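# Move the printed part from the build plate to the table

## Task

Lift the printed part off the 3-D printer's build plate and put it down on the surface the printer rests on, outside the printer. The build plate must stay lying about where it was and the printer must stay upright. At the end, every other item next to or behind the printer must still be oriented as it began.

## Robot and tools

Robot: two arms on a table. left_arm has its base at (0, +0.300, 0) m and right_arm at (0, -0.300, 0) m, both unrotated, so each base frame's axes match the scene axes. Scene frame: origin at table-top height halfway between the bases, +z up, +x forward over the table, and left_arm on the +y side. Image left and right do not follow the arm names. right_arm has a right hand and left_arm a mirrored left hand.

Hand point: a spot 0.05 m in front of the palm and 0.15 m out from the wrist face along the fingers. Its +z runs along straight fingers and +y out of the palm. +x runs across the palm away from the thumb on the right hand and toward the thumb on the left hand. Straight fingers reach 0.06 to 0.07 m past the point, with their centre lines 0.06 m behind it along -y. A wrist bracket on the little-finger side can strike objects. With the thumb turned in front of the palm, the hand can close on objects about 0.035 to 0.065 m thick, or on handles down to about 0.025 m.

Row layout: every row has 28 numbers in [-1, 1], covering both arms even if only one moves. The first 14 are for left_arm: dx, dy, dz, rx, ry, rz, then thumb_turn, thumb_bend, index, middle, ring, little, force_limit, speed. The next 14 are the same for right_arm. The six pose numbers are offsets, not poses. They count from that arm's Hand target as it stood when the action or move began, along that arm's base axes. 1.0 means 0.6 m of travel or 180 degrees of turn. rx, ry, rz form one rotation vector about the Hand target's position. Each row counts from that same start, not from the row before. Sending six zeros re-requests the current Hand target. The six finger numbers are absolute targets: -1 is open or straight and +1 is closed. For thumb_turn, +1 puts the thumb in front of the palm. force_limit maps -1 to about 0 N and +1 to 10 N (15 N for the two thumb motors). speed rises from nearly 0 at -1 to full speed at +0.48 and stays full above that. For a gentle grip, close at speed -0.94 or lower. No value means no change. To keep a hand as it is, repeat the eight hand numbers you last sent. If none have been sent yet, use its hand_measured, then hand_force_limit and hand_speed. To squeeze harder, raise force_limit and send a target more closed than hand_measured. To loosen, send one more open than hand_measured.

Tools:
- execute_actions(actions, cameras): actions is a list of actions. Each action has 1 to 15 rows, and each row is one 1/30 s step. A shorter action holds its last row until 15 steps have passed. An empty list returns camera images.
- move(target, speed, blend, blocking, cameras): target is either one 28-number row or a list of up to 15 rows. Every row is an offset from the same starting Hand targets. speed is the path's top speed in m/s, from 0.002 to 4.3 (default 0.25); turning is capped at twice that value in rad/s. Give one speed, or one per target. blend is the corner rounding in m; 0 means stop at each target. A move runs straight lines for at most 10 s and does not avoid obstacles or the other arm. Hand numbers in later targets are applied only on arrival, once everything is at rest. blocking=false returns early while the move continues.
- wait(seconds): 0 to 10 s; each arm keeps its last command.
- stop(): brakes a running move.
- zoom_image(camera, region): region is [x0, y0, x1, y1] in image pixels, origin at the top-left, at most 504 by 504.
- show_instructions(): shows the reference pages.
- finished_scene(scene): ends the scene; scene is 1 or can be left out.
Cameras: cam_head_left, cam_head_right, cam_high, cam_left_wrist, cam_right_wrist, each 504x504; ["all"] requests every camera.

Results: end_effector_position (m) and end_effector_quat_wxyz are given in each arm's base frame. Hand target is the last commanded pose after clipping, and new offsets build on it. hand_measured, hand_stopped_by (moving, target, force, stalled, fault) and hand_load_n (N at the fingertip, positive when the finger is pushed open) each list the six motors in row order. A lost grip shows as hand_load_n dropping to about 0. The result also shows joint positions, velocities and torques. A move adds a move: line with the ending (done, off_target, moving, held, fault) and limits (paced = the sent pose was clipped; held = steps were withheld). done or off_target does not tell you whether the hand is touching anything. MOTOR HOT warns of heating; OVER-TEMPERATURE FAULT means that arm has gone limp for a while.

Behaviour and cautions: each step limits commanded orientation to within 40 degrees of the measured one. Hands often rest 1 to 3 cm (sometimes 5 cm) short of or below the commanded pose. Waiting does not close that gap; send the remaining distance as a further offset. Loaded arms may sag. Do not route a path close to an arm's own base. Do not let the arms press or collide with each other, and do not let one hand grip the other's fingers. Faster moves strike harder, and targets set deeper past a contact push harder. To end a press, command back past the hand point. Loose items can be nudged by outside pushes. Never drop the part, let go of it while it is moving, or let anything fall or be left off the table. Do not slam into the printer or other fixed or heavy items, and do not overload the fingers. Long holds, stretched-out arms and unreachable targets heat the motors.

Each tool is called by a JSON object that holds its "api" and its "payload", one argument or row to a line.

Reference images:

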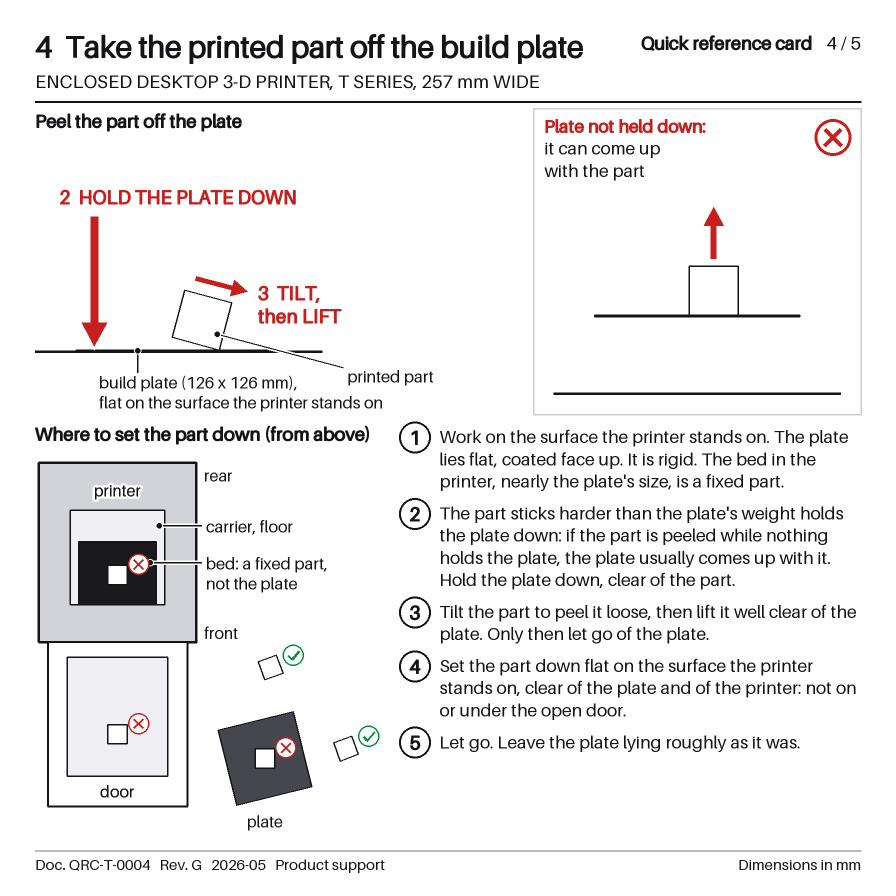

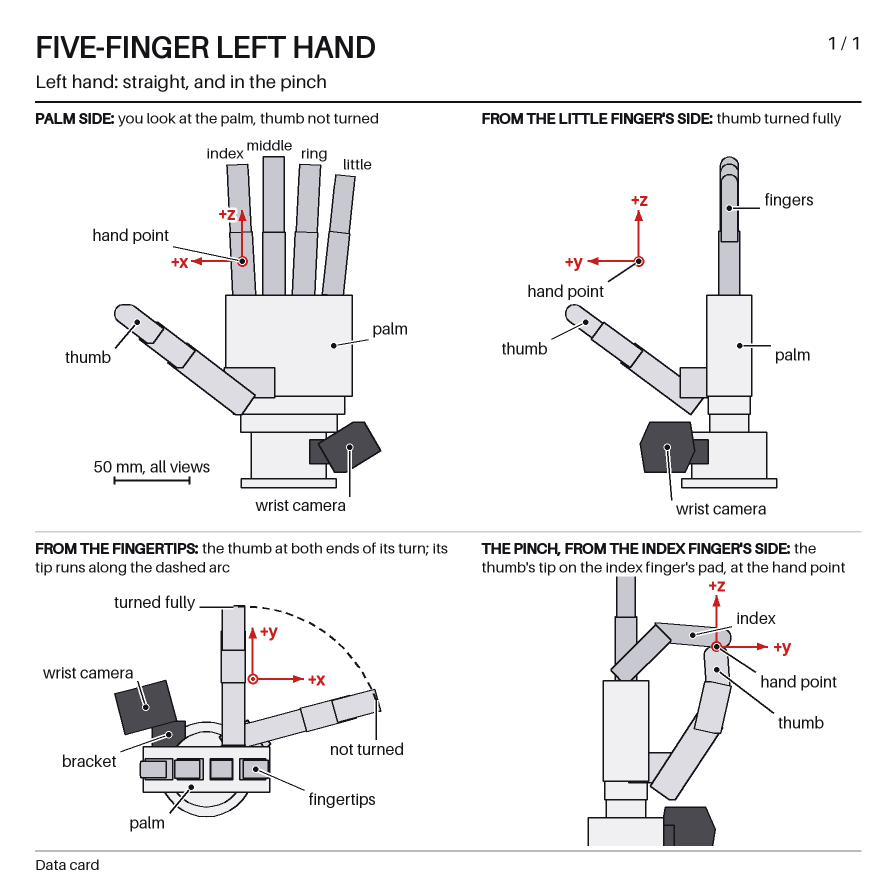

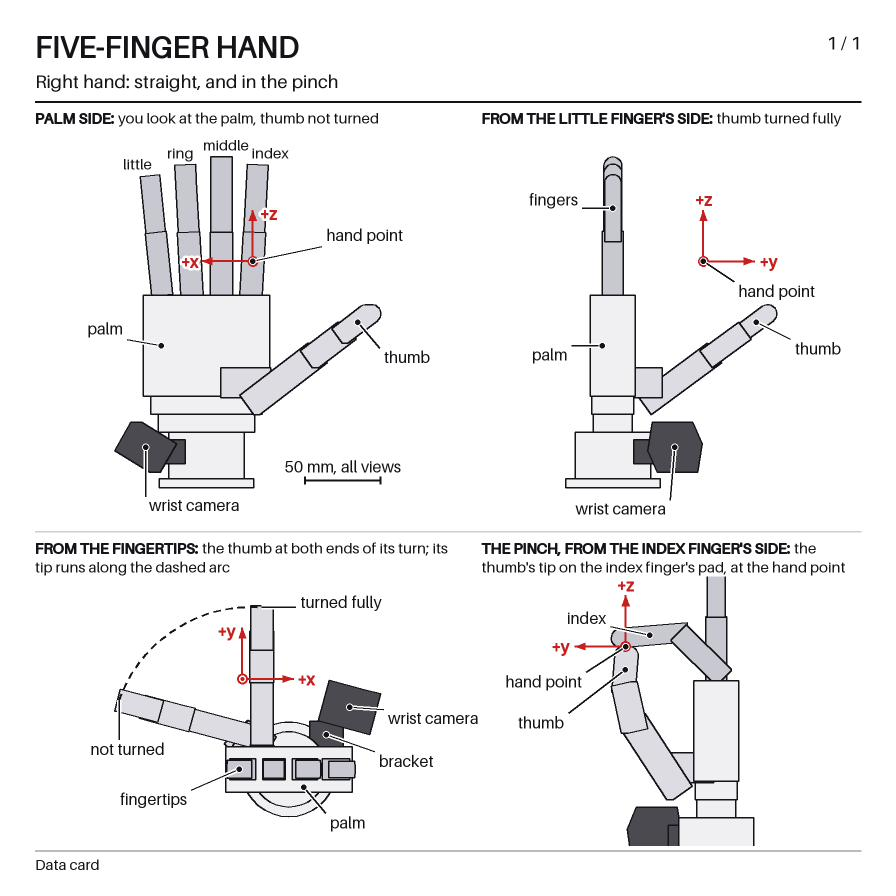

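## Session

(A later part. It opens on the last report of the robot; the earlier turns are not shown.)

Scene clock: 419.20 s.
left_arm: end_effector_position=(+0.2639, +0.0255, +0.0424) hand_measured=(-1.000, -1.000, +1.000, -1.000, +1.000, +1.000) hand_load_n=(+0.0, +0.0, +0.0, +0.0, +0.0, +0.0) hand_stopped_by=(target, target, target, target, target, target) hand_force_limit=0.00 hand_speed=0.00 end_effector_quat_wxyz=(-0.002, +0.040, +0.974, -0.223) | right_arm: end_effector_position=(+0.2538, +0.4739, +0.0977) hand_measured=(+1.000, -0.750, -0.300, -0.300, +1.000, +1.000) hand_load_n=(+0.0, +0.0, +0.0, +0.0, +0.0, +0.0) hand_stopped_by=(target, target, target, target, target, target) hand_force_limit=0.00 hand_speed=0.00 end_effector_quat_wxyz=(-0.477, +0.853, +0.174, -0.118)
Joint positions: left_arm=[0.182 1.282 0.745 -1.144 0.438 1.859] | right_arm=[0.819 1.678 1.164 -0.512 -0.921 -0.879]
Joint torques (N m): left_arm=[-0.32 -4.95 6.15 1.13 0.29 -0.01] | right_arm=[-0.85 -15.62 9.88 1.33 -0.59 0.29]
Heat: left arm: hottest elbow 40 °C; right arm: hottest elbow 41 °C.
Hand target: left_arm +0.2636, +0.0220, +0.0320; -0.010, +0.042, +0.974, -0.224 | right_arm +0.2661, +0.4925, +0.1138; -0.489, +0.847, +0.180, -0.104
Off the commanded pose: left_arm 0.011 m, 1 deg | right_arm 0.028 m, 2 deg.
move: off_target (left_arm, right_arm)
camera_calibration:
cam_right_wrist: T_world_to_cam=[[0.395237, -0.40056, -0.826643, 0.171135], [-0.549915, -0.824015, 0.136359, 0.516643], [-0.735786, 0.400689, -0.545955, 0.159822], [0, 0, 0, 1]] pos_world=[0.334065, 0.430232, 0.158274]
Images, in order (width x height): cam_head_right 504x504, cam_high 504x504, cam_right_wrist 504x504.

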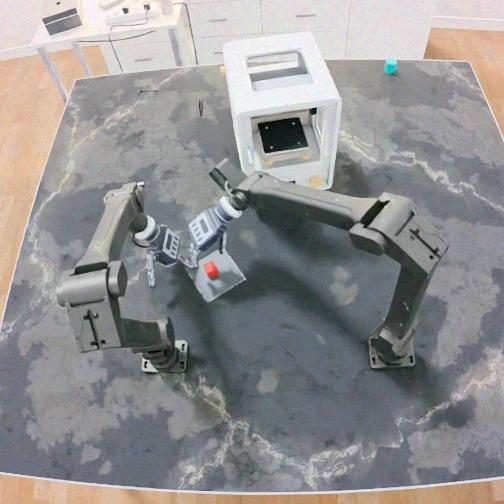

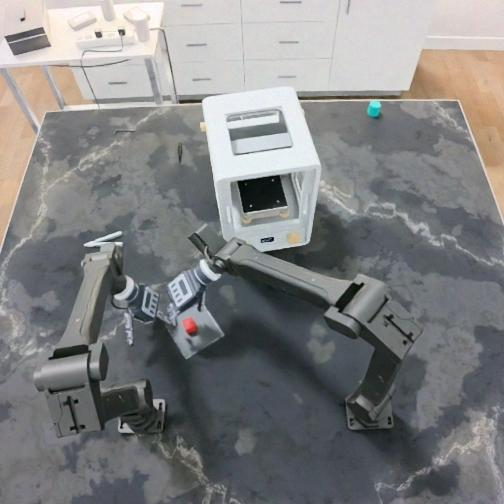

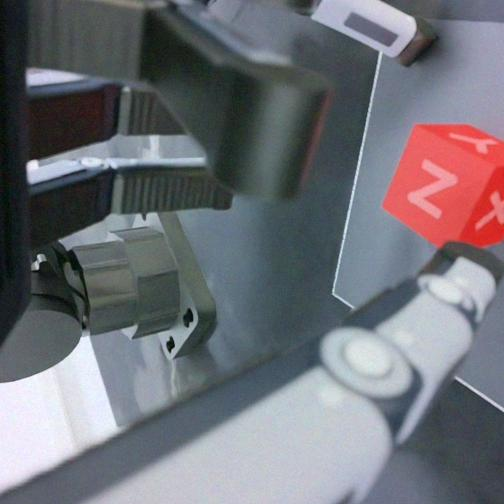

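{"api": "move", "payload": {
  "target": [0,0,0,0,0,0,-1,-1,1,-1,1,1,0,0, -0.0035,0.0095,-0.08,0,0,0,1,-0.75,-0.3,-0.3,1,1,0,0],
  "speed": 0.08,
  "cameras": ["cam_head_right","cam_high","cam_right_wrist"]
}}

{"api": "zoom_image", "payload": {
  "camera": "cam_high",
  "region": [150, 290, 220, 350]
}}

{"api": "zoom_image", "payload": {
  "camera": "cam_head_right",
  "region": [175, 230, 245, 290]
}}

Scene clock: 441.83 s.
left_arm: end_effector_position=(+0.2639, +0.0255, +0.0424) hand_measured=(-1.000, -1.000, +1.000, -1.000, +1.000, +1.000) hand_load_n=(+0.0, +0.0, +0.0, +0.0, +0.0, +0.0) hand_stopped_by=(target, target, target, target, target, target) hand_force_limit=0.00 hand_speed=0.00 end_effector_quat_wxyz=(-0.002, +0.040, +0.974, -0.223) | right_arm: end_effector_position=(+0.2673, +0.4933, +0.0688) hand_measured=(+1.000, -0.750, -0.300, -0.300, +1.000, +1.000) hand_load_n=(+0.0, +0.0, +0.0, -0.5, +0.0, +0.0) hand_stopped_by=(target, target, target, target, target, target) hand_force_limit=0.00 hand_speed=0.00 end_effector_quat_wxyz=(-0.489, +0.847, +0.183, -0.100)
Joint positions: left_arm=[0.182 1.282 0.745 -1.144 0.438 1.859] | right_arm=[0.826 1.75 1.164 -0.38 -0.914 -0.865]
Joint torques (N m): left_arm=[-0.15 -4.66 6.16 1.1 0.28 -0.01] | right_arm=[-0.5 -16.21 6.37 1.52 -0.57 0.29]
Heat: left arm: hottest elbow 39 °C; right arm: hottest elbow 43 °C.
Hand target: left_arm +0.2636, +0.0220, +0.0320; -0.010, +0.042, +0.974, -0.224 | right_arm +0.2641, +0.4982, +0.0660; -0.489, +0.847, +0.180, -0.103
Off the commanded pose: left_arm 0.011 m, 1 deg | right_arm 0.007 m, 1 deg.
move: off_target (left_arm)
camera_calibration:
cam_right_wrist: T_world_to_cam=[[0.420958, -0.373976, -0.8264, 0.129629], [-0.557154, -0.825541, 0.0897803, 0.549935], [-0.715803, 0.422638, -0.55588, 0.130764], [0, 0, 0, 1]] pos_world=[0.345432, 0.447206, 0.130441]
Images, in order (width x height): cam_head_right 504x504, cam_high 504x504, cam_right_wrist 504x504.

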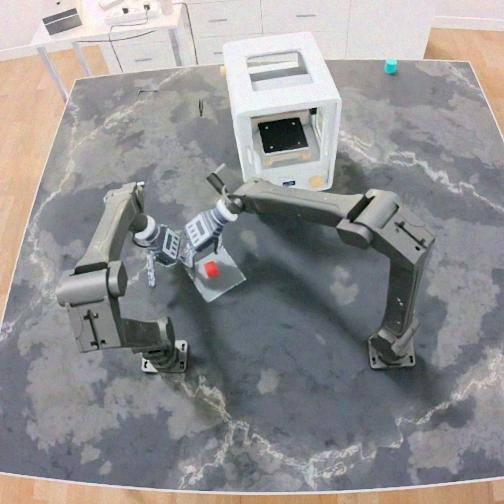

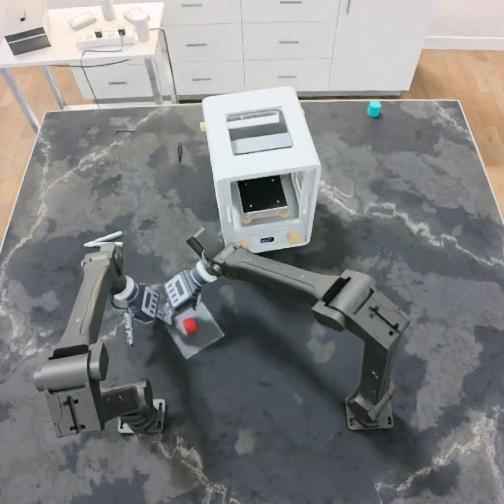

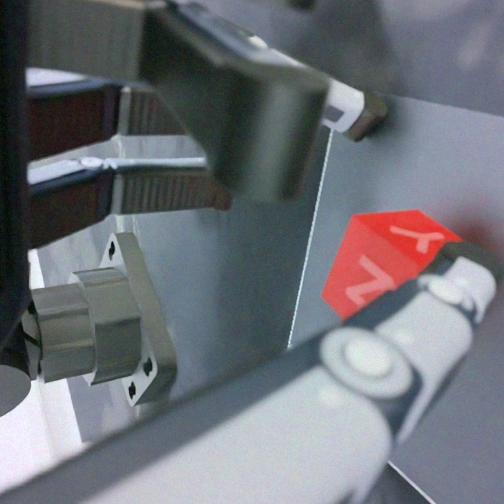

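Scaled by 7.200 from the camera's 504x504 image, which has a finer 720x720 frame.

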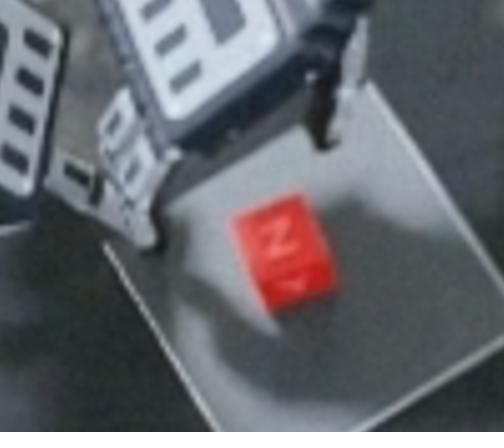

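Scaled by 7.200 from the camera's 504x504 image, which has a finer 720x720 frame.

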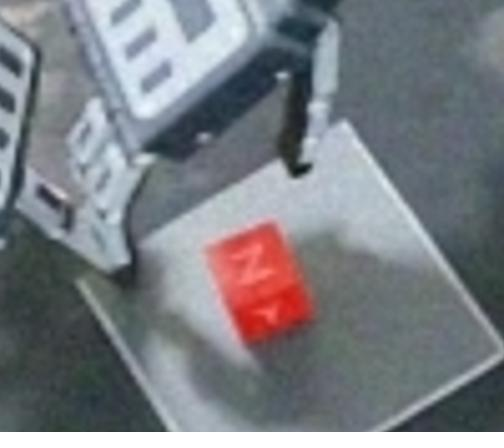

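{"api": "move", "payload": {
  "target": [0,0,0,0,0,0,-1,-1,1,-1,1,1,0,0, -0.025,-0.023,-0.025,0,0,0,1,-0.75,-0.3,-0.3,1,1,0,0],
  "speed": 0.06,
  "cameras": ["cam_head_right","cam_high","cam_right_wrist"]
}}

{"api": "zoom_image", "payload": {
  "camera": "cam_high",
  "region": [150, 290, 220, 350]
}}

{"api": "zoom_image", "payload": {
  "camera": "cam_head_right",
  "region": [175, 230, 245, 290]
}}

Scene clock: 451.97 s.
left_arm: end_effector_position=(+0.2639, +0.0255, +0.0424) hand_measured=(-1.000, -1.000, +1.000, -1.000, +1.000, +1.000) hand_load_n=(+0.0, +0.0, +0.0, +0.0, +0.0, +0.0) hand_stopped_by=(target, target, target, target, target, target) hand_force_limit=0.00 hand_speed=0.00 end_effector_quat_wxyz=(-0.002, +0.040, +0.974, -0.223) | right_arm: end_effector_position=(+0.2531, +0.4807, +0.0457) hand_measured=(+1.000, -0.750, -0.300, -0.300, +1.000, +1.000) hand_load_n=(+0.0, +0.0, -0.5, +0.0, +0.0, +0.0) hand_stopped_by=(target, target, target, target, target, target) hand_force_limit=0.00 hand_speed=0.00 end_effector_quat_wxyz=(-0.485, +0.849, +0.180, -0.105)
Joint positions: left_arm=[0.182 1.282 0.745 -1.144 0.438 1.859] | right_arm=[0.83 1.75 1.092 -0.319 -0.913 -0.859]
Joint torques (N m): left_arm=[-0.38 -4.78 6.16 1.05 0.28 -0.01] | right_arm=[-0.5 -17.44 5.61 1.33 -0.57 0.26]
Heat: left arm: hottest elbow 39 °C; right arm: hottest elbow 42 °C.
Hand target: left_arm +0.2636, +0.0220, +0.0320; -0.010, +0.042, +0.974, -0.224 | right_arm +0.2491, +0.4844, +0.0510; -0.489, +0.847, +0.180, -0.103
Off the commanded pose: left_arm 0.011 m, 1 deg | right_arm 0.007 m, 1 deg.
move: off_target (left_arm)
camera_calibration:
cam_right_wrist: T_world_to_cam=[[0.412515, -0.382431, -0.826788, 0.118139], [-0.555955, -0.824672, 0.104065, 0.532245], [-0.721626, 0.416728, -0.552804, 0.117155], [0, 0, 0, 1]] pos_world=[0.331712, 0.435286, 0.107051]
Images, in order (width x height): cam_head_right 504x504, cam_high 504x504, cam_right_wrist 504x504.

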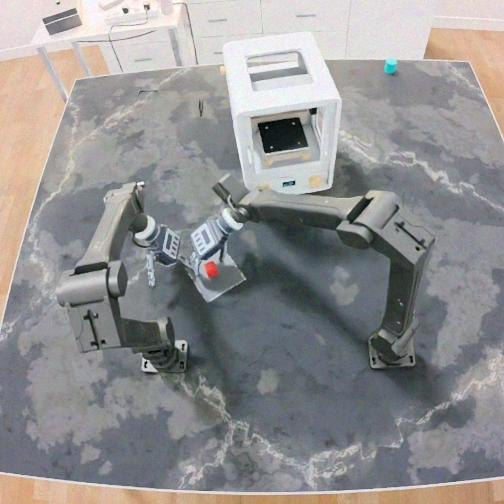

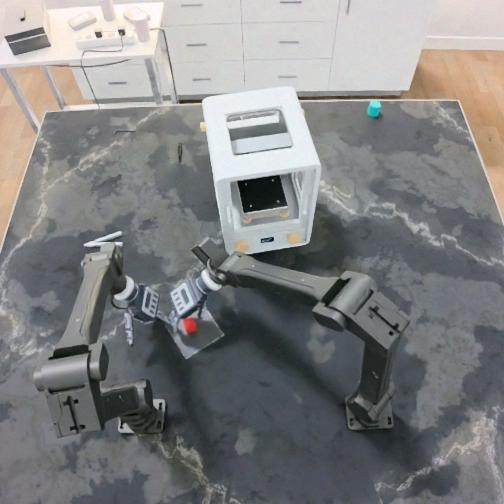

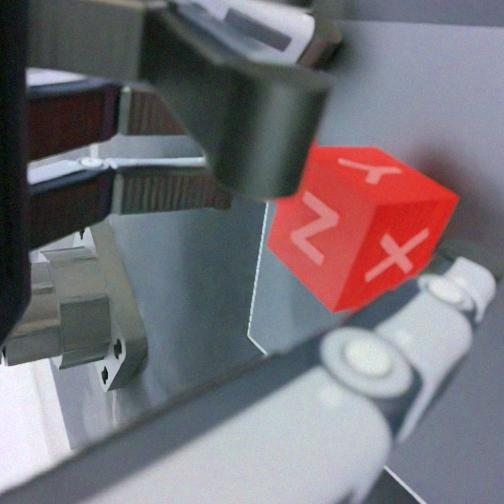

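Scaled by 7.200 from the camera's 504x504 image, which has a finer 720x720 frame.

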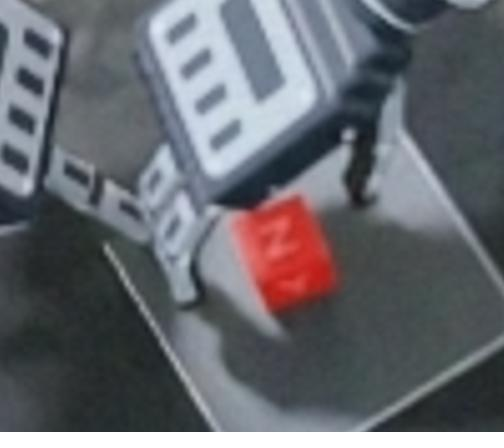

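Scaled by 7.200 from the camera's 504x504 image, which has a finer 720x720 frame.

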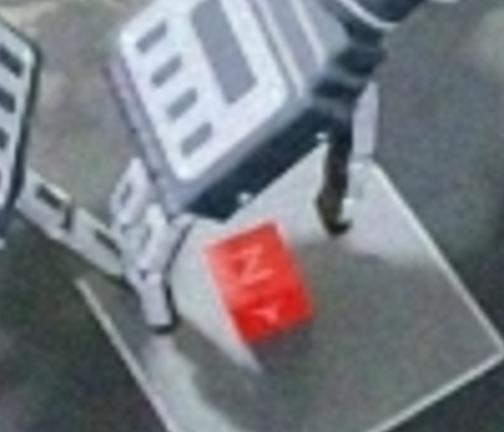

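{"api": "move", "payload": {
  "target": [0,0,0,0,0,0,-1,-1,1,-1,1,1,0,0, -0.0045,-0.003,-0.027,0,0,0,1,-0.75,-0.3,-0.3,1,1,0,0],
  "speed": 0.05,
  "cameras": ["cam_head_right","cam_high","cam_right_wrist"]
}}

{"api": "zoom_image", "payload": {
  "camera": "cam_high",
  "region": [150, 290, 220, 350]
}}

{"api": "zoom_image", "payload": {
  "camera": "cam_head_right",
  "region": [175, 230, 245, 290]
}}

Scene clock: 463.87 s.
left_arm: end_effector_position=(+0.2639, +0.0255, +0.0424) hand_measured=(-1.000, -1.000, +1.000, -1.000, +1.000, +1.000) hand_load_n=(-0.5, +0.0, +0.5, +0.0, +0.0, +0.0) hand_stopped_by=(target, target, target, target, target, target) hand_force_limit=0.00 hand_speed=0.00 end_effector_quat_wxyz=(-0.002, +0.040, +0.974, -0.223) | right_arm: end_effector_position=(+0.2518, +0.4803, +0.0400) hand_measured=(+1.000, -0.750, -0.300, -0.300, +1.000, +1.000) hand_load_n=(+0.0, +0.0, +0.0, +0.0, +0.0, +0.0) hand_stopped_by=(target, target, target, target, target, target) hand_force_limit=0.00 hand_speed=0.00 end_effector_quat_wxyz=(-0.491, +0.846, +0.184, -0.098)
Joint positions: left_arm=[0.182 1.282 0.745 -1.144 0.438 1.859] | right_arm=[0.832 1.75 1.068 -0.272 -0.912 -0.857]
Joint torques (N m): left_arm=[-0.32 -4.89 6.13 1.09 0.3 -0.01] | right_arm=[-0.56 -15.68 5.53 1.55 -0.56 0.25]
Heat: left arm: hottest elbow 39 °C; right arm: hottest elbow 41 °C.
Hand target: left_arm +0.2636, +0.0220, +0.0320; -0.010, +0.042, +0.974, -0.224 | right_arm +0.2463, +0.4827, +0.0349; -0.489, +0.847, +0.180, -0.103
Off the commanded pose: left_arm 0.011 m, 1 deg | right_arm 0.008 m, 1 deg.
move: off_target (left_arm)
camera_calibration:
cam_right_wrist: T_world_to_cam=[[0.424356, -0.369801, -0.82654, 0.10471], [-0.5574, -0.826044, 0.0834029, 0.533634], [-0.713602, 0.425321, -0.556664, 0.107241], [0, 0, 0, 1]] pos_world=[0.32954, 0.433916, 0.101738]
Images, in order (width x height): cam_head_right 504x504, cam_high 504x504, cam_right_wrist 504x504.

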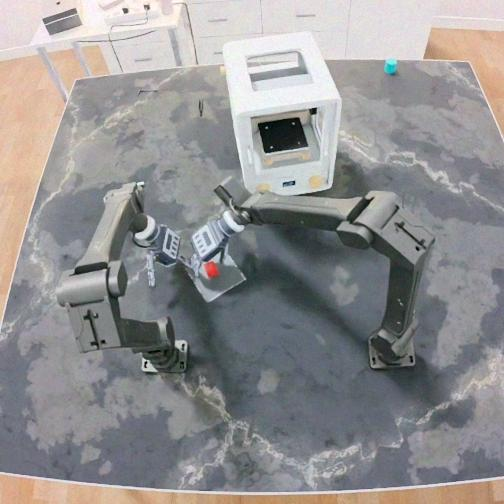

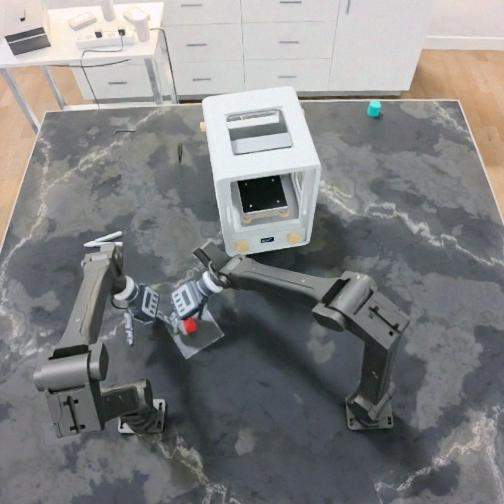

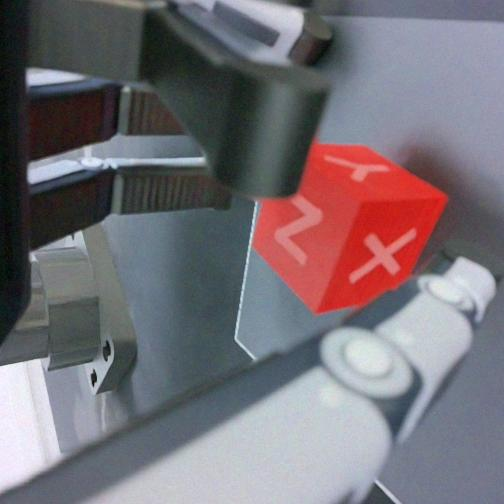

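Scaled by 7.200 from the camera's 504x504 image, which has a finer 720x720 frame.

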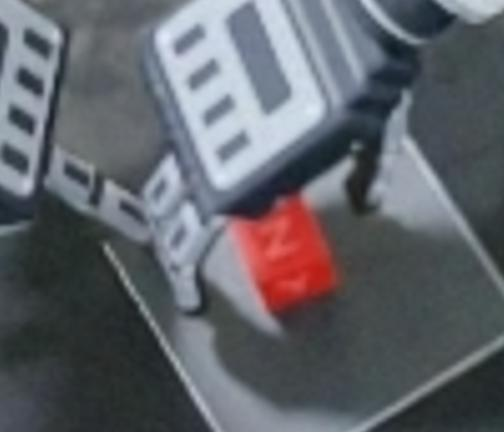

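Scaled by 7.200 from the camera's 504x504 image, which has a finer 720x720 frame.

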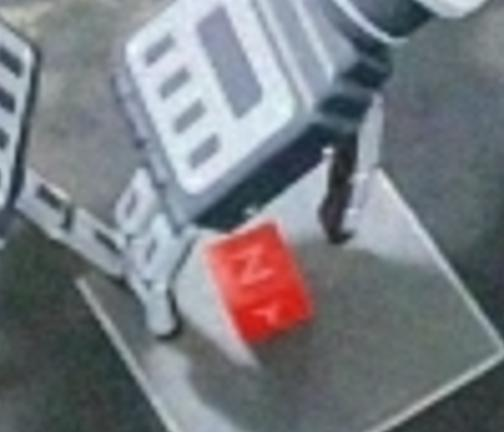

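{"api": "move", "payload": {
  "target": [0,0,0,0,0,0,-1,-1,1,-1,1,1,0,0, 0,0,-0.02,0,0,0,1,-0.75,-0.3,-0.3,1,1,0,0],
  "speed": 0.05,
  "cameras": ["cam_high","cam_right_wrist"]
}}

{"api": "zoom_image", "payload": {
  "camera": "cam_high",
  "region": [150, 290, 220, 350]
}}

Scene clock: 469.90 s.
left_arm: end_effector_position=(+0.2639, +0.0255, +0.0424) hand_measured=(-1.000, -1.000, +1.000, -1.000, +1.000, +1.000) hand_load_n=(+0.0, +0.0, +0.0, +0.0, +0.0, +0.0) hand_stopped_by=(target, target, target, target, target, target) hand_force_limit=0.00 hand_speed=0.00 end_effector_quat_wxyz=(-0.002, +0.040, +0.974, -0.223) | right_arm: end_effector_position=(+0.2515, +0.4801, +0.0280) hand_measured=(+1.000, -0.750, -0.300, -0.300, +1.000, +1.000) hand_load_n=(+0.0, +0.0, -0.5, +0.0, +0.0, +0.0) hand_stopped_by=(target, target, target, target, target, target) hand_force_limit=0.00 hand_speed=0.00 end_effector_quat_wxyz=(-0.490, +0.846, +0.184, -0.098)
Joint positions: left_arm=[0.182 1.282 0.745 -1.144 0.438 1.859] | right_arm=[0.832 1.771 1.057 -0.241 -0.911 -0.857]
Joint torques (N m): left_arm=[-0.21 -4.72 6.16 1.11 0.28 -0.01] | right_arm=[-0.32 -15.68 5.5 1.47 -0.57 0.28]
Heat: left arm: hottest elbow 39 °C; right arm: hottest elbow 40 °C.
Hand target: left_arm +0.2636, +0.0220, +0.0320; -0.010, +0.042, +0.974, -0.224 | right_arm +0.2463, +0.4826, +0.0227; -0.489, +0.847, +0.180, -0.104
Off the commanded pose: left_arm 0.011 m, 1 deg | right_arm 0.008 m, 1 deg.
move: off_target (left_arm)
camera_calibration:
cam_right_wrist: T_world_to_cam=[[0.424012, -0.370498, -0.826405, 0.0952061], [-0.55767, -0.825792, 0.0840933, 0.534275], [-0.713595, 0.425205, -0.556761, 0.10056], [0, 0, 0, 1]] pos_world=[0.32934, 0.433715, 0.0897377]
Images, in order (width x height): cam_high 504x504, cam_right_wrist 504x504.

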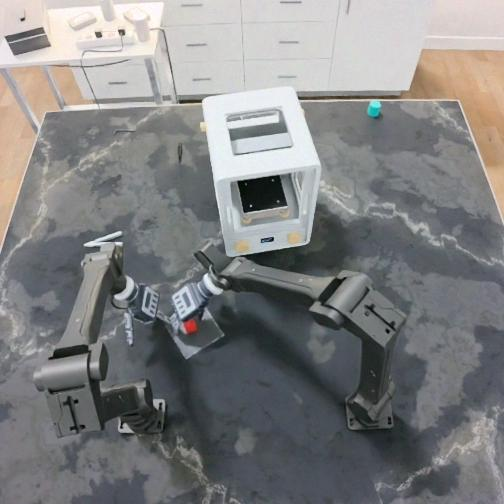

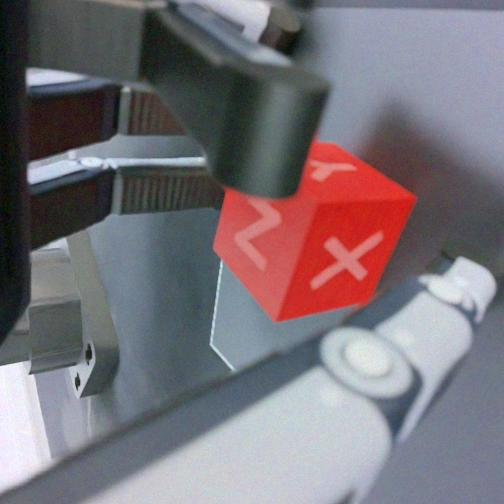

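Scaled by 7.200 from the camera's 504x504 image, which has a finer 720x720 frame.

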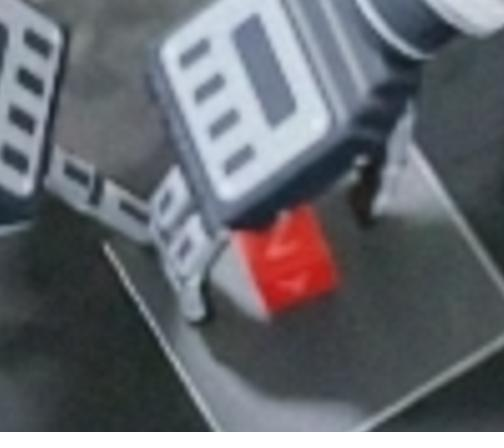

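{"api": "execute_actions", "payload": {
  "actions": [
    [[0,0,0,0,0,0,-1,-1,1,-1,1,1,0,0, 0,0,0,0,0,0,1,0,0.4,0.4,1,1,-0.6,-0.9]],
    [[0,0,0,0,0,0,-1,-1,1,-1,1,1,0,0, 0,0,0,0,0,0,1,0,0.4,0.4,1,1,-0.6,-0.9]],
    [[0,0,0,0,0,0,-1,-1,1,-1,1,1,0,0, 0,0,0,0,0,0,1,0,0.4,0.4,1,1,-0.6,-0.9]],
    [[0,0,0,0,0,0,-1,-1,1,-1,1,1,0,0, 0,0,0,0,0,0,1,0,0.4,0.4,1,1,-0.6,-0.9]]
  ],
  "cameras": ["cam_high","cam_right_wrist"]
}}

{"api": "zoom_image", "payload": {
  "camera": "cam_high",
  "region": [150, 290, 220, 350]
}}

Scene clock: 484.60 s.
left_arm: end_effector_position=(+0.2662, +0.0235, +0.0419) hand_measured=(-1.000, -1.000, +1.000, -1.000, +1.000, +1.000) hand_load_n=(+0.0, +0.0, +0.0, +0.0, +0.0, +0.0) hand_stopped_by=(target, target, target, target, target, target) hand_force_limit=0.00 hand_speed=0.00 end_effector_quat_wxyz=(+0.001, +0.043, +0.973, -0.225) | right_arm: end_effector_position=(+0.2505, +0.4815, +0.0276) hand_measured=(+1.000, -0.566, +0.062, +0.052, +1.000, +1.000) hand_load_n=(-0.5, +3.0, +2.5, +2.0, +0.0, +0.0) hand_stopped_by=(target, force, force, force, target, target) hand_force_limit=-0.60 hand_speed=-0.90 end_effector_quat_wxyz=(-0.490, +0.846, +0.186, -0.097)
Joint positions: left_arm=[0.176 1.284 0.745 -1.136 0.443 1.858] | right_arm=[0.835 1.771 1.057 -0.237 -0.909 -0.857]
Joint torques (N m): left_arm=[-0.03 -5.01 6.16 0.77 0.08 0] | right_arm=[-0.73 -15.74 5.45 1.31 -0.63 0.28]
Heat: left arm: hottest elbow 38 °C; right arm: hottest elbow 39 °C.
Hand target: left_arm +0.2636, +0.0220, +0.0320; -0.010, +0.042, +0.974, -0.224 | right_arm +0.2463, +0.4826, +0.0227; -0.489, +0.847, +0.180, -0.104
Off the commanded pose: left_arm 0.010 m, 1 deg | right_arm 0.007 m, 1 deg.
Step readings (end_effector_position of left_arm | right_arm):
0: (+0.2639, +0.0255, +0.0424) | (+0.2516, +0.4801, +0.0280)
1: (+0.2639, +0.0255, +0.0424) | (+0.2516, +0.4801, +0.0280)
2: (+0.2639, +0.0255, +0.0424) | (+0.2516, +0.4801, +0.0280)
4: (+0.2639, +0.0255, +0.0424) | (+0.2516, +0.4801, +0.0280)
8: (+0.2639, +0.0255, +0.0424) | (+0.2516, +0.4801, +0.0280)
15: (+0.2639, +0.0255, +0.0424) | (+0.2516, +0.4801, +0.0280)
16: (+0.2639, +0.0255, +0.0424) | (+0.2516, +0.4801, +0.0280)
17: (+0.2639, +0.0255, +0.0424) | (+0.2516, +0.4801, +0.0280)
19: (+0.2639, +0.0255, +0.0424) | (+0.2516, +0.4801, +0.0280)
23: (+0.2639, +0.0255, +0.0424) | (+0.2516, +0.4801, +0.0280)
30: (+0.2642, +0.0253, +0.0424) | (+0.2516, +0.4801, +0.0280)
31: (+0.2648, +0.0249, +0.0424) | (+0.2518, +0.4802, +0.0280)
32: (+0.2652, +0.0245, +0.0423) | (+0.2519, +0.4803, +0.0280)
34: (+0.2656, +0.0240, +0.0423) | (+0.2519, +0.4806, +0.0279)
38: (+0.2661, +0.0239, +0.0420) | (+0.2510, +0.4813, +0.0279)
45: (+0.2662, +0.0235, +0.0419) | (+0.2505, +0.4815, +0.0276)
46: (+0.2662, +0.0235, +0.0419) | (+0.2505, +0.4815, +0.0276)
47: (+0.2662, +0.0235, +0.0419) | (+0.2505, +0.4815, +0.0276)
49: (+0.2662, +0.0235, +0.0419) | (+0.2505, +0.4815, +0.0276)
53: (+0.2662, +0.0235, +0.0419) | (+0.2505, +0.4815, +0.0276)
60: (+0.2662, +0.0235, +0.0419) | (+0.2505, +0.4815, +0.0276)
camera_calibration:
cam_right_wrist: T_world_to_cam=[[0.42763, -0.368379, -0.825487, 0.0938647], [-0.55571, -0.827387, 0.0813499, 0.535214], [-0.712965, 0.423944, -0.558528, 0.0995274], [0, 0, 0, 1]] pos_world=[0.328244, 0.435213, 0.0895333]
Images, in order (width x height): cam_high 504x504, cam_right_wrist 504x504.

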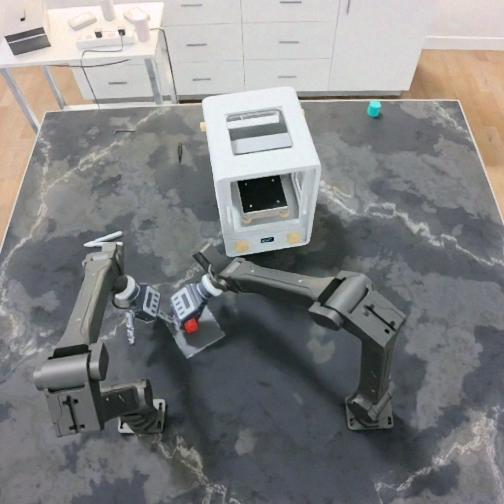

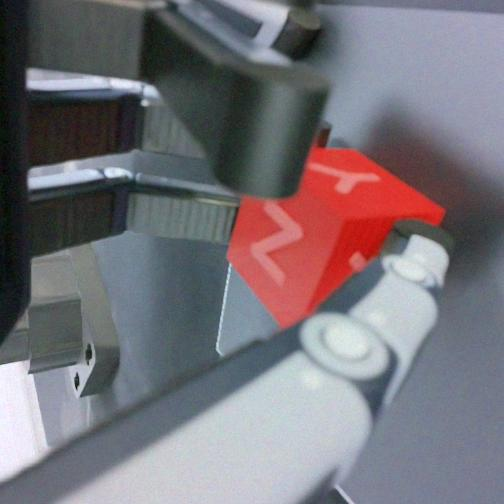

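Scaled by 7.200 from the camera's 504x504 image, which has a finer 720x720 frame.

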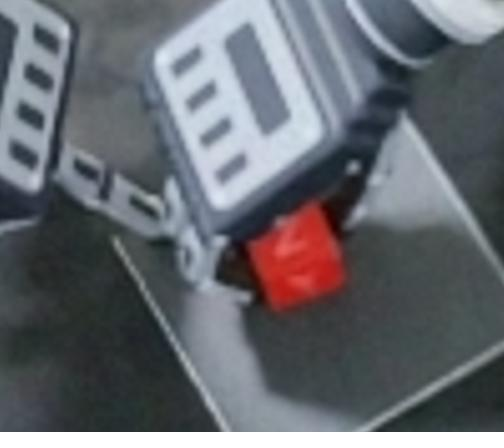

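{"api": "move", "payload": {
  "target": [0,0,-0.025,0,0,0,-1,-1,1,-1,1,1,0,0, 0,0,0,0,0,0,1,0.15,0.55,0.55,1,1,0,-0.9],
  "speed": 0.05,
  "cameras": ["cam_high","cam_right_wrist"]
}}

{"api": "zoom_image", "payload": {
  "camera": "cam_high",
  "region": [150, 290, 220, 350]
}}

Scene clock: 499.37 s.
left_arm: end_effector_position=(+0.2688, +0.0211, +0.0399) hand_measured=(-1.000, -1.000, +1.000, -1.000, +1.000, +1.000) hand_load_n=(+0.0, +0.0, +0.0, +0.5, +0.5, +0.0) hand_stopped_by=(target, target, target, target, target, target) hand_force_limit=0.00 hand_speed=0.00 end_effector_quat_wxyz=(+0.007, +0.042, +0.972, -0.230) | right_arm: end_effector_position=(+0.2509, +0.4814, +0.0274) hand_measured=(+1.000, -0.558, +0.078, +0.068, +1.000, +1.000) hand_load_n=(-0.5, +8.0, +6.5, +5.5, +0.0, +0.0) hand_stopped_by=(target, force, force, force, target, target) hand_force_limit=0.00 hand_speed=-0.90 end_effector_quat_wxyz=(-0.490, +0.847, +0.185, -0.096)
Joint positions: left_arm=[0.176 1.285 0.74 -1.12 0.456 1.856] | right_arm=[0.835 1.771 1.057 -0.237 -0.907 -0.856]
Joint torques (N m): left_arm=[-0.03 -3.37 4.9 1.94 -0.43 0.03] | right_arm=[-0.73 -15.62 5.46 1.29 -0.74 0.27]
Heat: left arm: hottest elbow 38 °C; right arm: hottest elbow 38 °C.
Hand target: left_arm +0.2637, +0.0220, +0.0171; -0.010, +0.042, +0.974, -0.224 | right_arm +0.2463, +0.4826, +0.0227; -0.489, +0.847, +0.180, -0.104
Off the commanded pose: left_arm 0.024 m, 2 deg | right_arm 0.007 m, 1 deg.
move: off_target (left_arm)
camera_calibration:
cam_right_wrist: T_world_to_cam=[[0.427697, -0.370566, -0.824473, 0.0944953], [-0.557378, -0.82618, 0.0821925, 0.535201], [-0.711622, 0.42439, -0.5599, 0.0991449], [0, 0, 0, 1]] pos_world=[0.328447, 0.435113, 0.0894306]
Images, in order (width x height): cam_high 504x504, cam_right_wrist 504x504.

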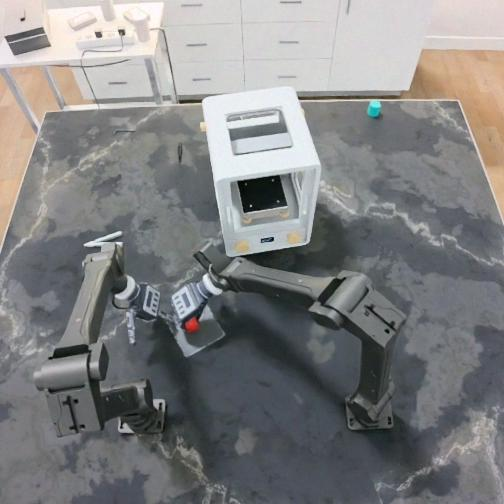

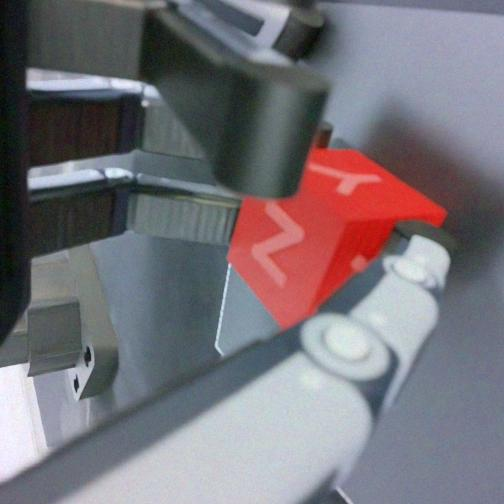

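Scaled by 7.200 from the camera's 504x504 image, which has a finer 720x720 frame.

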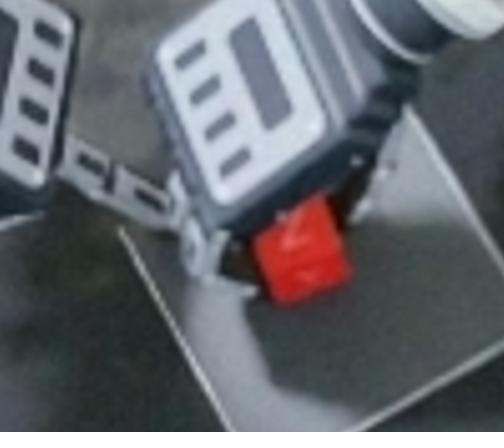

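{"api": "move", "payload": {
  "target": [0,0,0,0,0,0,-1,-1,1,-1,1,1,0,0, 0.0083,-0.0187,0.018,0.127,0.056,0,1,0.15,0.55,0.55,1,1,0,-0.9],
  "speed": 0.15,
  "cameras": ["cam_high","cam_right_wrist","cam_head_right"]
}}

{"api": "zoom_image", "payload": {
  "camera": "cam_high",
  "region": [150, 290, 220, 350]
}}

{"api": "zoom_image", "payload": {
  "camera": "cam_head_right",
  "region": [175, 230, 245, 290]
}}

Scene clock: 510.27 s.
left_arm: end_effector_position=(+0.2736, +0.0214, +0.0394) hand_measured=(-1.000, -1.000, +1.000, -1.000, +1.000, +1.000) hand_load_n=(+0.0, +0.0, +0.0, +1.0, +0.0, +0.0) hand_stopped_by=(target, target, target, target, target, target) hand_force_limit=0.00 hand_speed=0.00 end_effector_quat_wxyz=(+0.016, +0.044, +0.972, -0.230) | right_arm: end_effector_position=(+0.2529, +0.4714, +0.0345) hand_measured=(+1.000, -0.558, +0.078, +0.068, +1.000, +1.000) hand_load_n=(-1.5, +9.5, +3.5, +5.0, +0.0, +0.0) hand_stopped_by=(target, force, force, force, target, target) hand_force_limit=0.00 hand_speed=-0.90 end_effector_quat_wxyz=(-0.660, +0.722, +0.160, -0.134)
Joint positions: left_arm=[0.176 1.285 0.74 -1.102 0.459 1.855] | right_arm=[0.72 1.906 0.863 0.735 -1.254 -0.311]
Joint torques (N m): left_arm=[0.03 -3.37 4.98 1.28 -0.55 0.03] | right_arm=[-1.2 -15.68 4.18 1.91 -0.38 0.36]
Heat: left arm: hottest elbow 38 °C; right arm: hottest elbow 38 °C.
Hand target: left_arm +0.2637, +0.0220, +0.0171; -0.010, +0.042, +0.974, -0.224 | right_arm +0.2514, +0.4714, +0.0336; -0.661, +0.721, +0.154, -0.139
Off the commanded pose: left_arm 0.024 m, 3 deg | right_arm 0.002 m, 1 deg.
move: off_target (left_arm)
camera_calibration:
cam_right_wrist: T_world_to_cam=[[0.269328, -0.0104561, -0.962992, -0.0291279], [-0.557013, -0.817407, -0.146909, 0.531131], [-0.78562, 0.575966, -0.225975, 0.0446287], [0, 0, 0, 1]] pos_world=[0.338753, 0.408141, 0.0600631]
Images, in order (width x height): cam_head_right 504x504, cam_high 504x504, cam_right_wrist 504x504.

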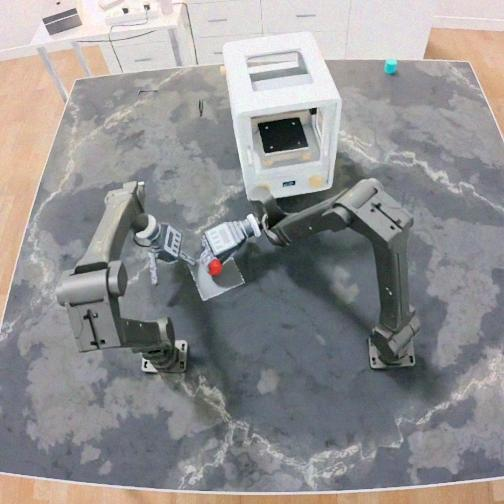

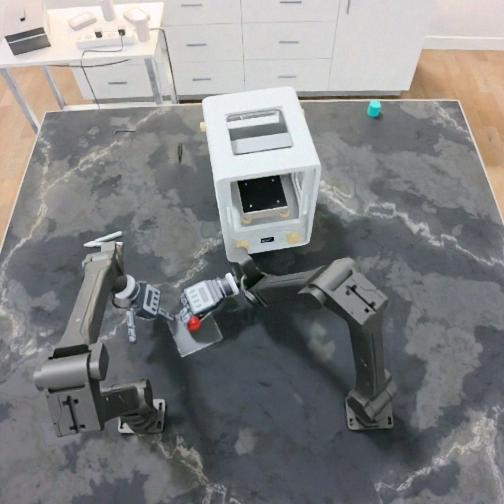

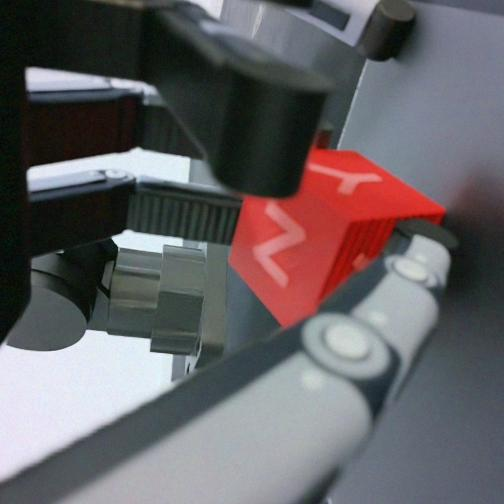

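Scaled by 7.200 from the camera's 504x504 image, which has a finer 720x720 frame.

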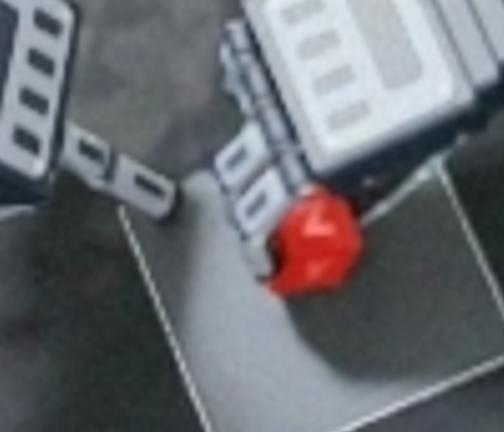

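Scaled by 7.200 from the camera's 504x504 image, which has a finer 720x720 frame.

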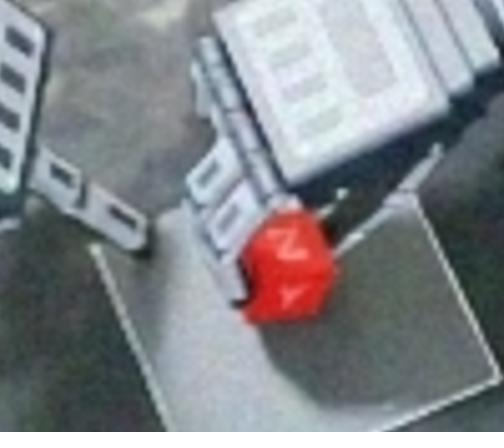

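{"api": "move", "payload": {
  "target": [0,0,0,0,0,0,-1,-1,1,-1,1,1,0,0, 0,-0.01,0.08,0,0,0,1,0.15,0.55,0.55,1,1,0,-0.9],
  "speed": 0.08,
  "cameras": ["cam_high","cam_right_wrist","cam_head_right"]
}}

{"api": "zoom_image", "payload": {
  "camera": "cam_high",
  "region": [140, 280, 240, 370]
}}

{"api": "zoom_image", "payload": {
  "camera": "cam_head_right",
  "region": [165, 220, 265, 310]
}}

Scene clock: 518.33 s.
left_arm: end_effector_position=(+0.2738, +0.0210, +0.0394) hand_measured=(-1.000, -1.000, +1.000, -1.000, +1.000, +1.000) hand_load_n=(+0.0, +0.0, +0.0, +1.0, +0.0, -0.5) hand_stopped_by=(target, target, target, target, target, target) hand_force_limit=0.00 hand_speed=0.00 end_effector_quat_wxyz=(+0.016, +0.044, +0.972, -0.231) | right_arm: end_effector_position=(+0.2472, +0.4672, +0.0756) hand_measured=(+1.000, -0.558, +0.078, +0.068, +1.000, +1.000) hand_load_n=(-1.0, +9.5, +4.0, +5.0, +0.0, +0.0) hand_stopped_by=(target, force, force, force, target, target) hand_force_limit=0.00 hand_speed=-0.90 end_effector_quat_wxyz=(-0.660, +0.721, +0.159, -0.139)
Joint positions: left_arm=[0.176 1.285 0.74 -1.102 0.461 1.855] | right_arm=[0.72 1.796 0.855 0.639 -1.262 -0.299]
Joint torques (N m): left_arm=[0.03 -3.43 4.97 1.22 -0.63 0.05] | right_arm=[-1.85 -16.32 5.07 0.96 -0.42 0.24]
Heat: left arm: hottest elbow 37 °C; right arm: hottest elbow 37 °C.
Hand target: left_arm +0.2637, +0.0220, +0.0171; -0.010, +0.042, +0.974, -0.224 | right_arm +0.2513, +0.4654, +0.0815; -0.661, +0.721, +0.154, -0.139
Off the commanded pose: left_arm 0.024 m, 3 deg | right_arm 0.008 m, 1 deg.
move: off_target (left_arm)
camera_calibration:
cam_right_wrist: T_world_to_cam=[[0.260434, -0.00874805, -0.965452, 0.0135374], [-0.553037, -0.821011, -0.141745, 0.530999], [-0.791406, 0.570846, -0.218657, 0.0550874], [0, 0, 0, 1]] pos_world=[0.333733, 0.404628, 0.100381]
Images, in order (width x height): cam_head_right 504x504, cam_high 504x504, cam_right_wrist 504x504.

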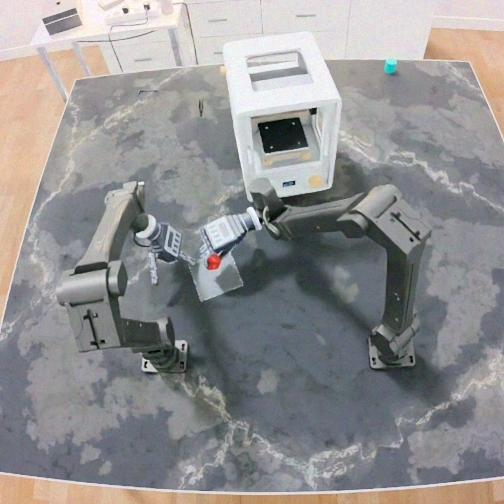

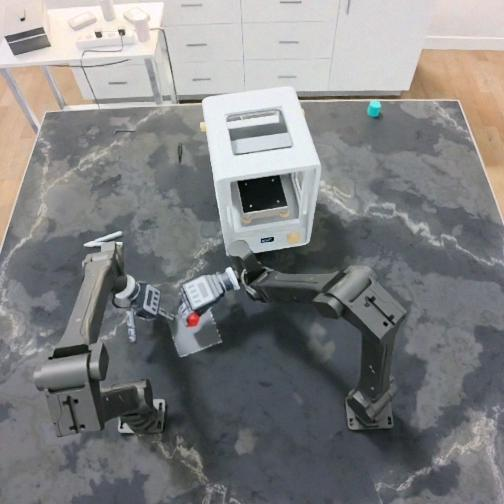

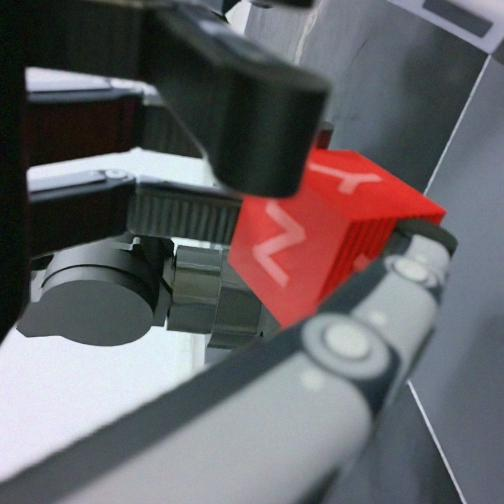

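Scaled by 5.040 from the camera's 504x504 image, which has a finer 720x720 frame.

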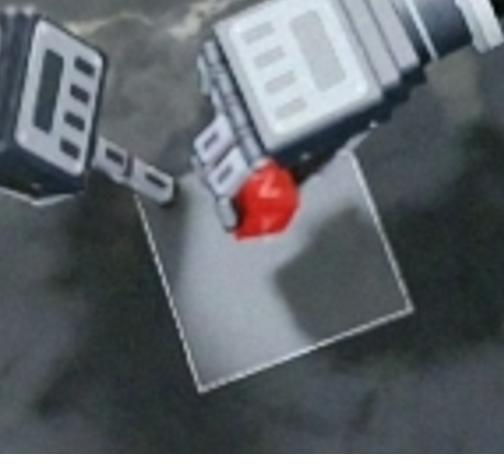

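Scaled by 5.040 from the camera's 504x504 image, which has a finer 720x720 frame.

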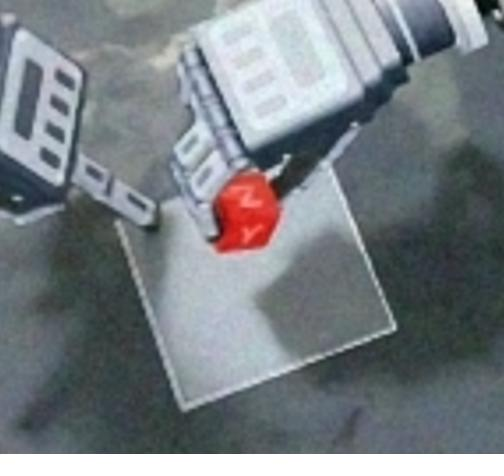

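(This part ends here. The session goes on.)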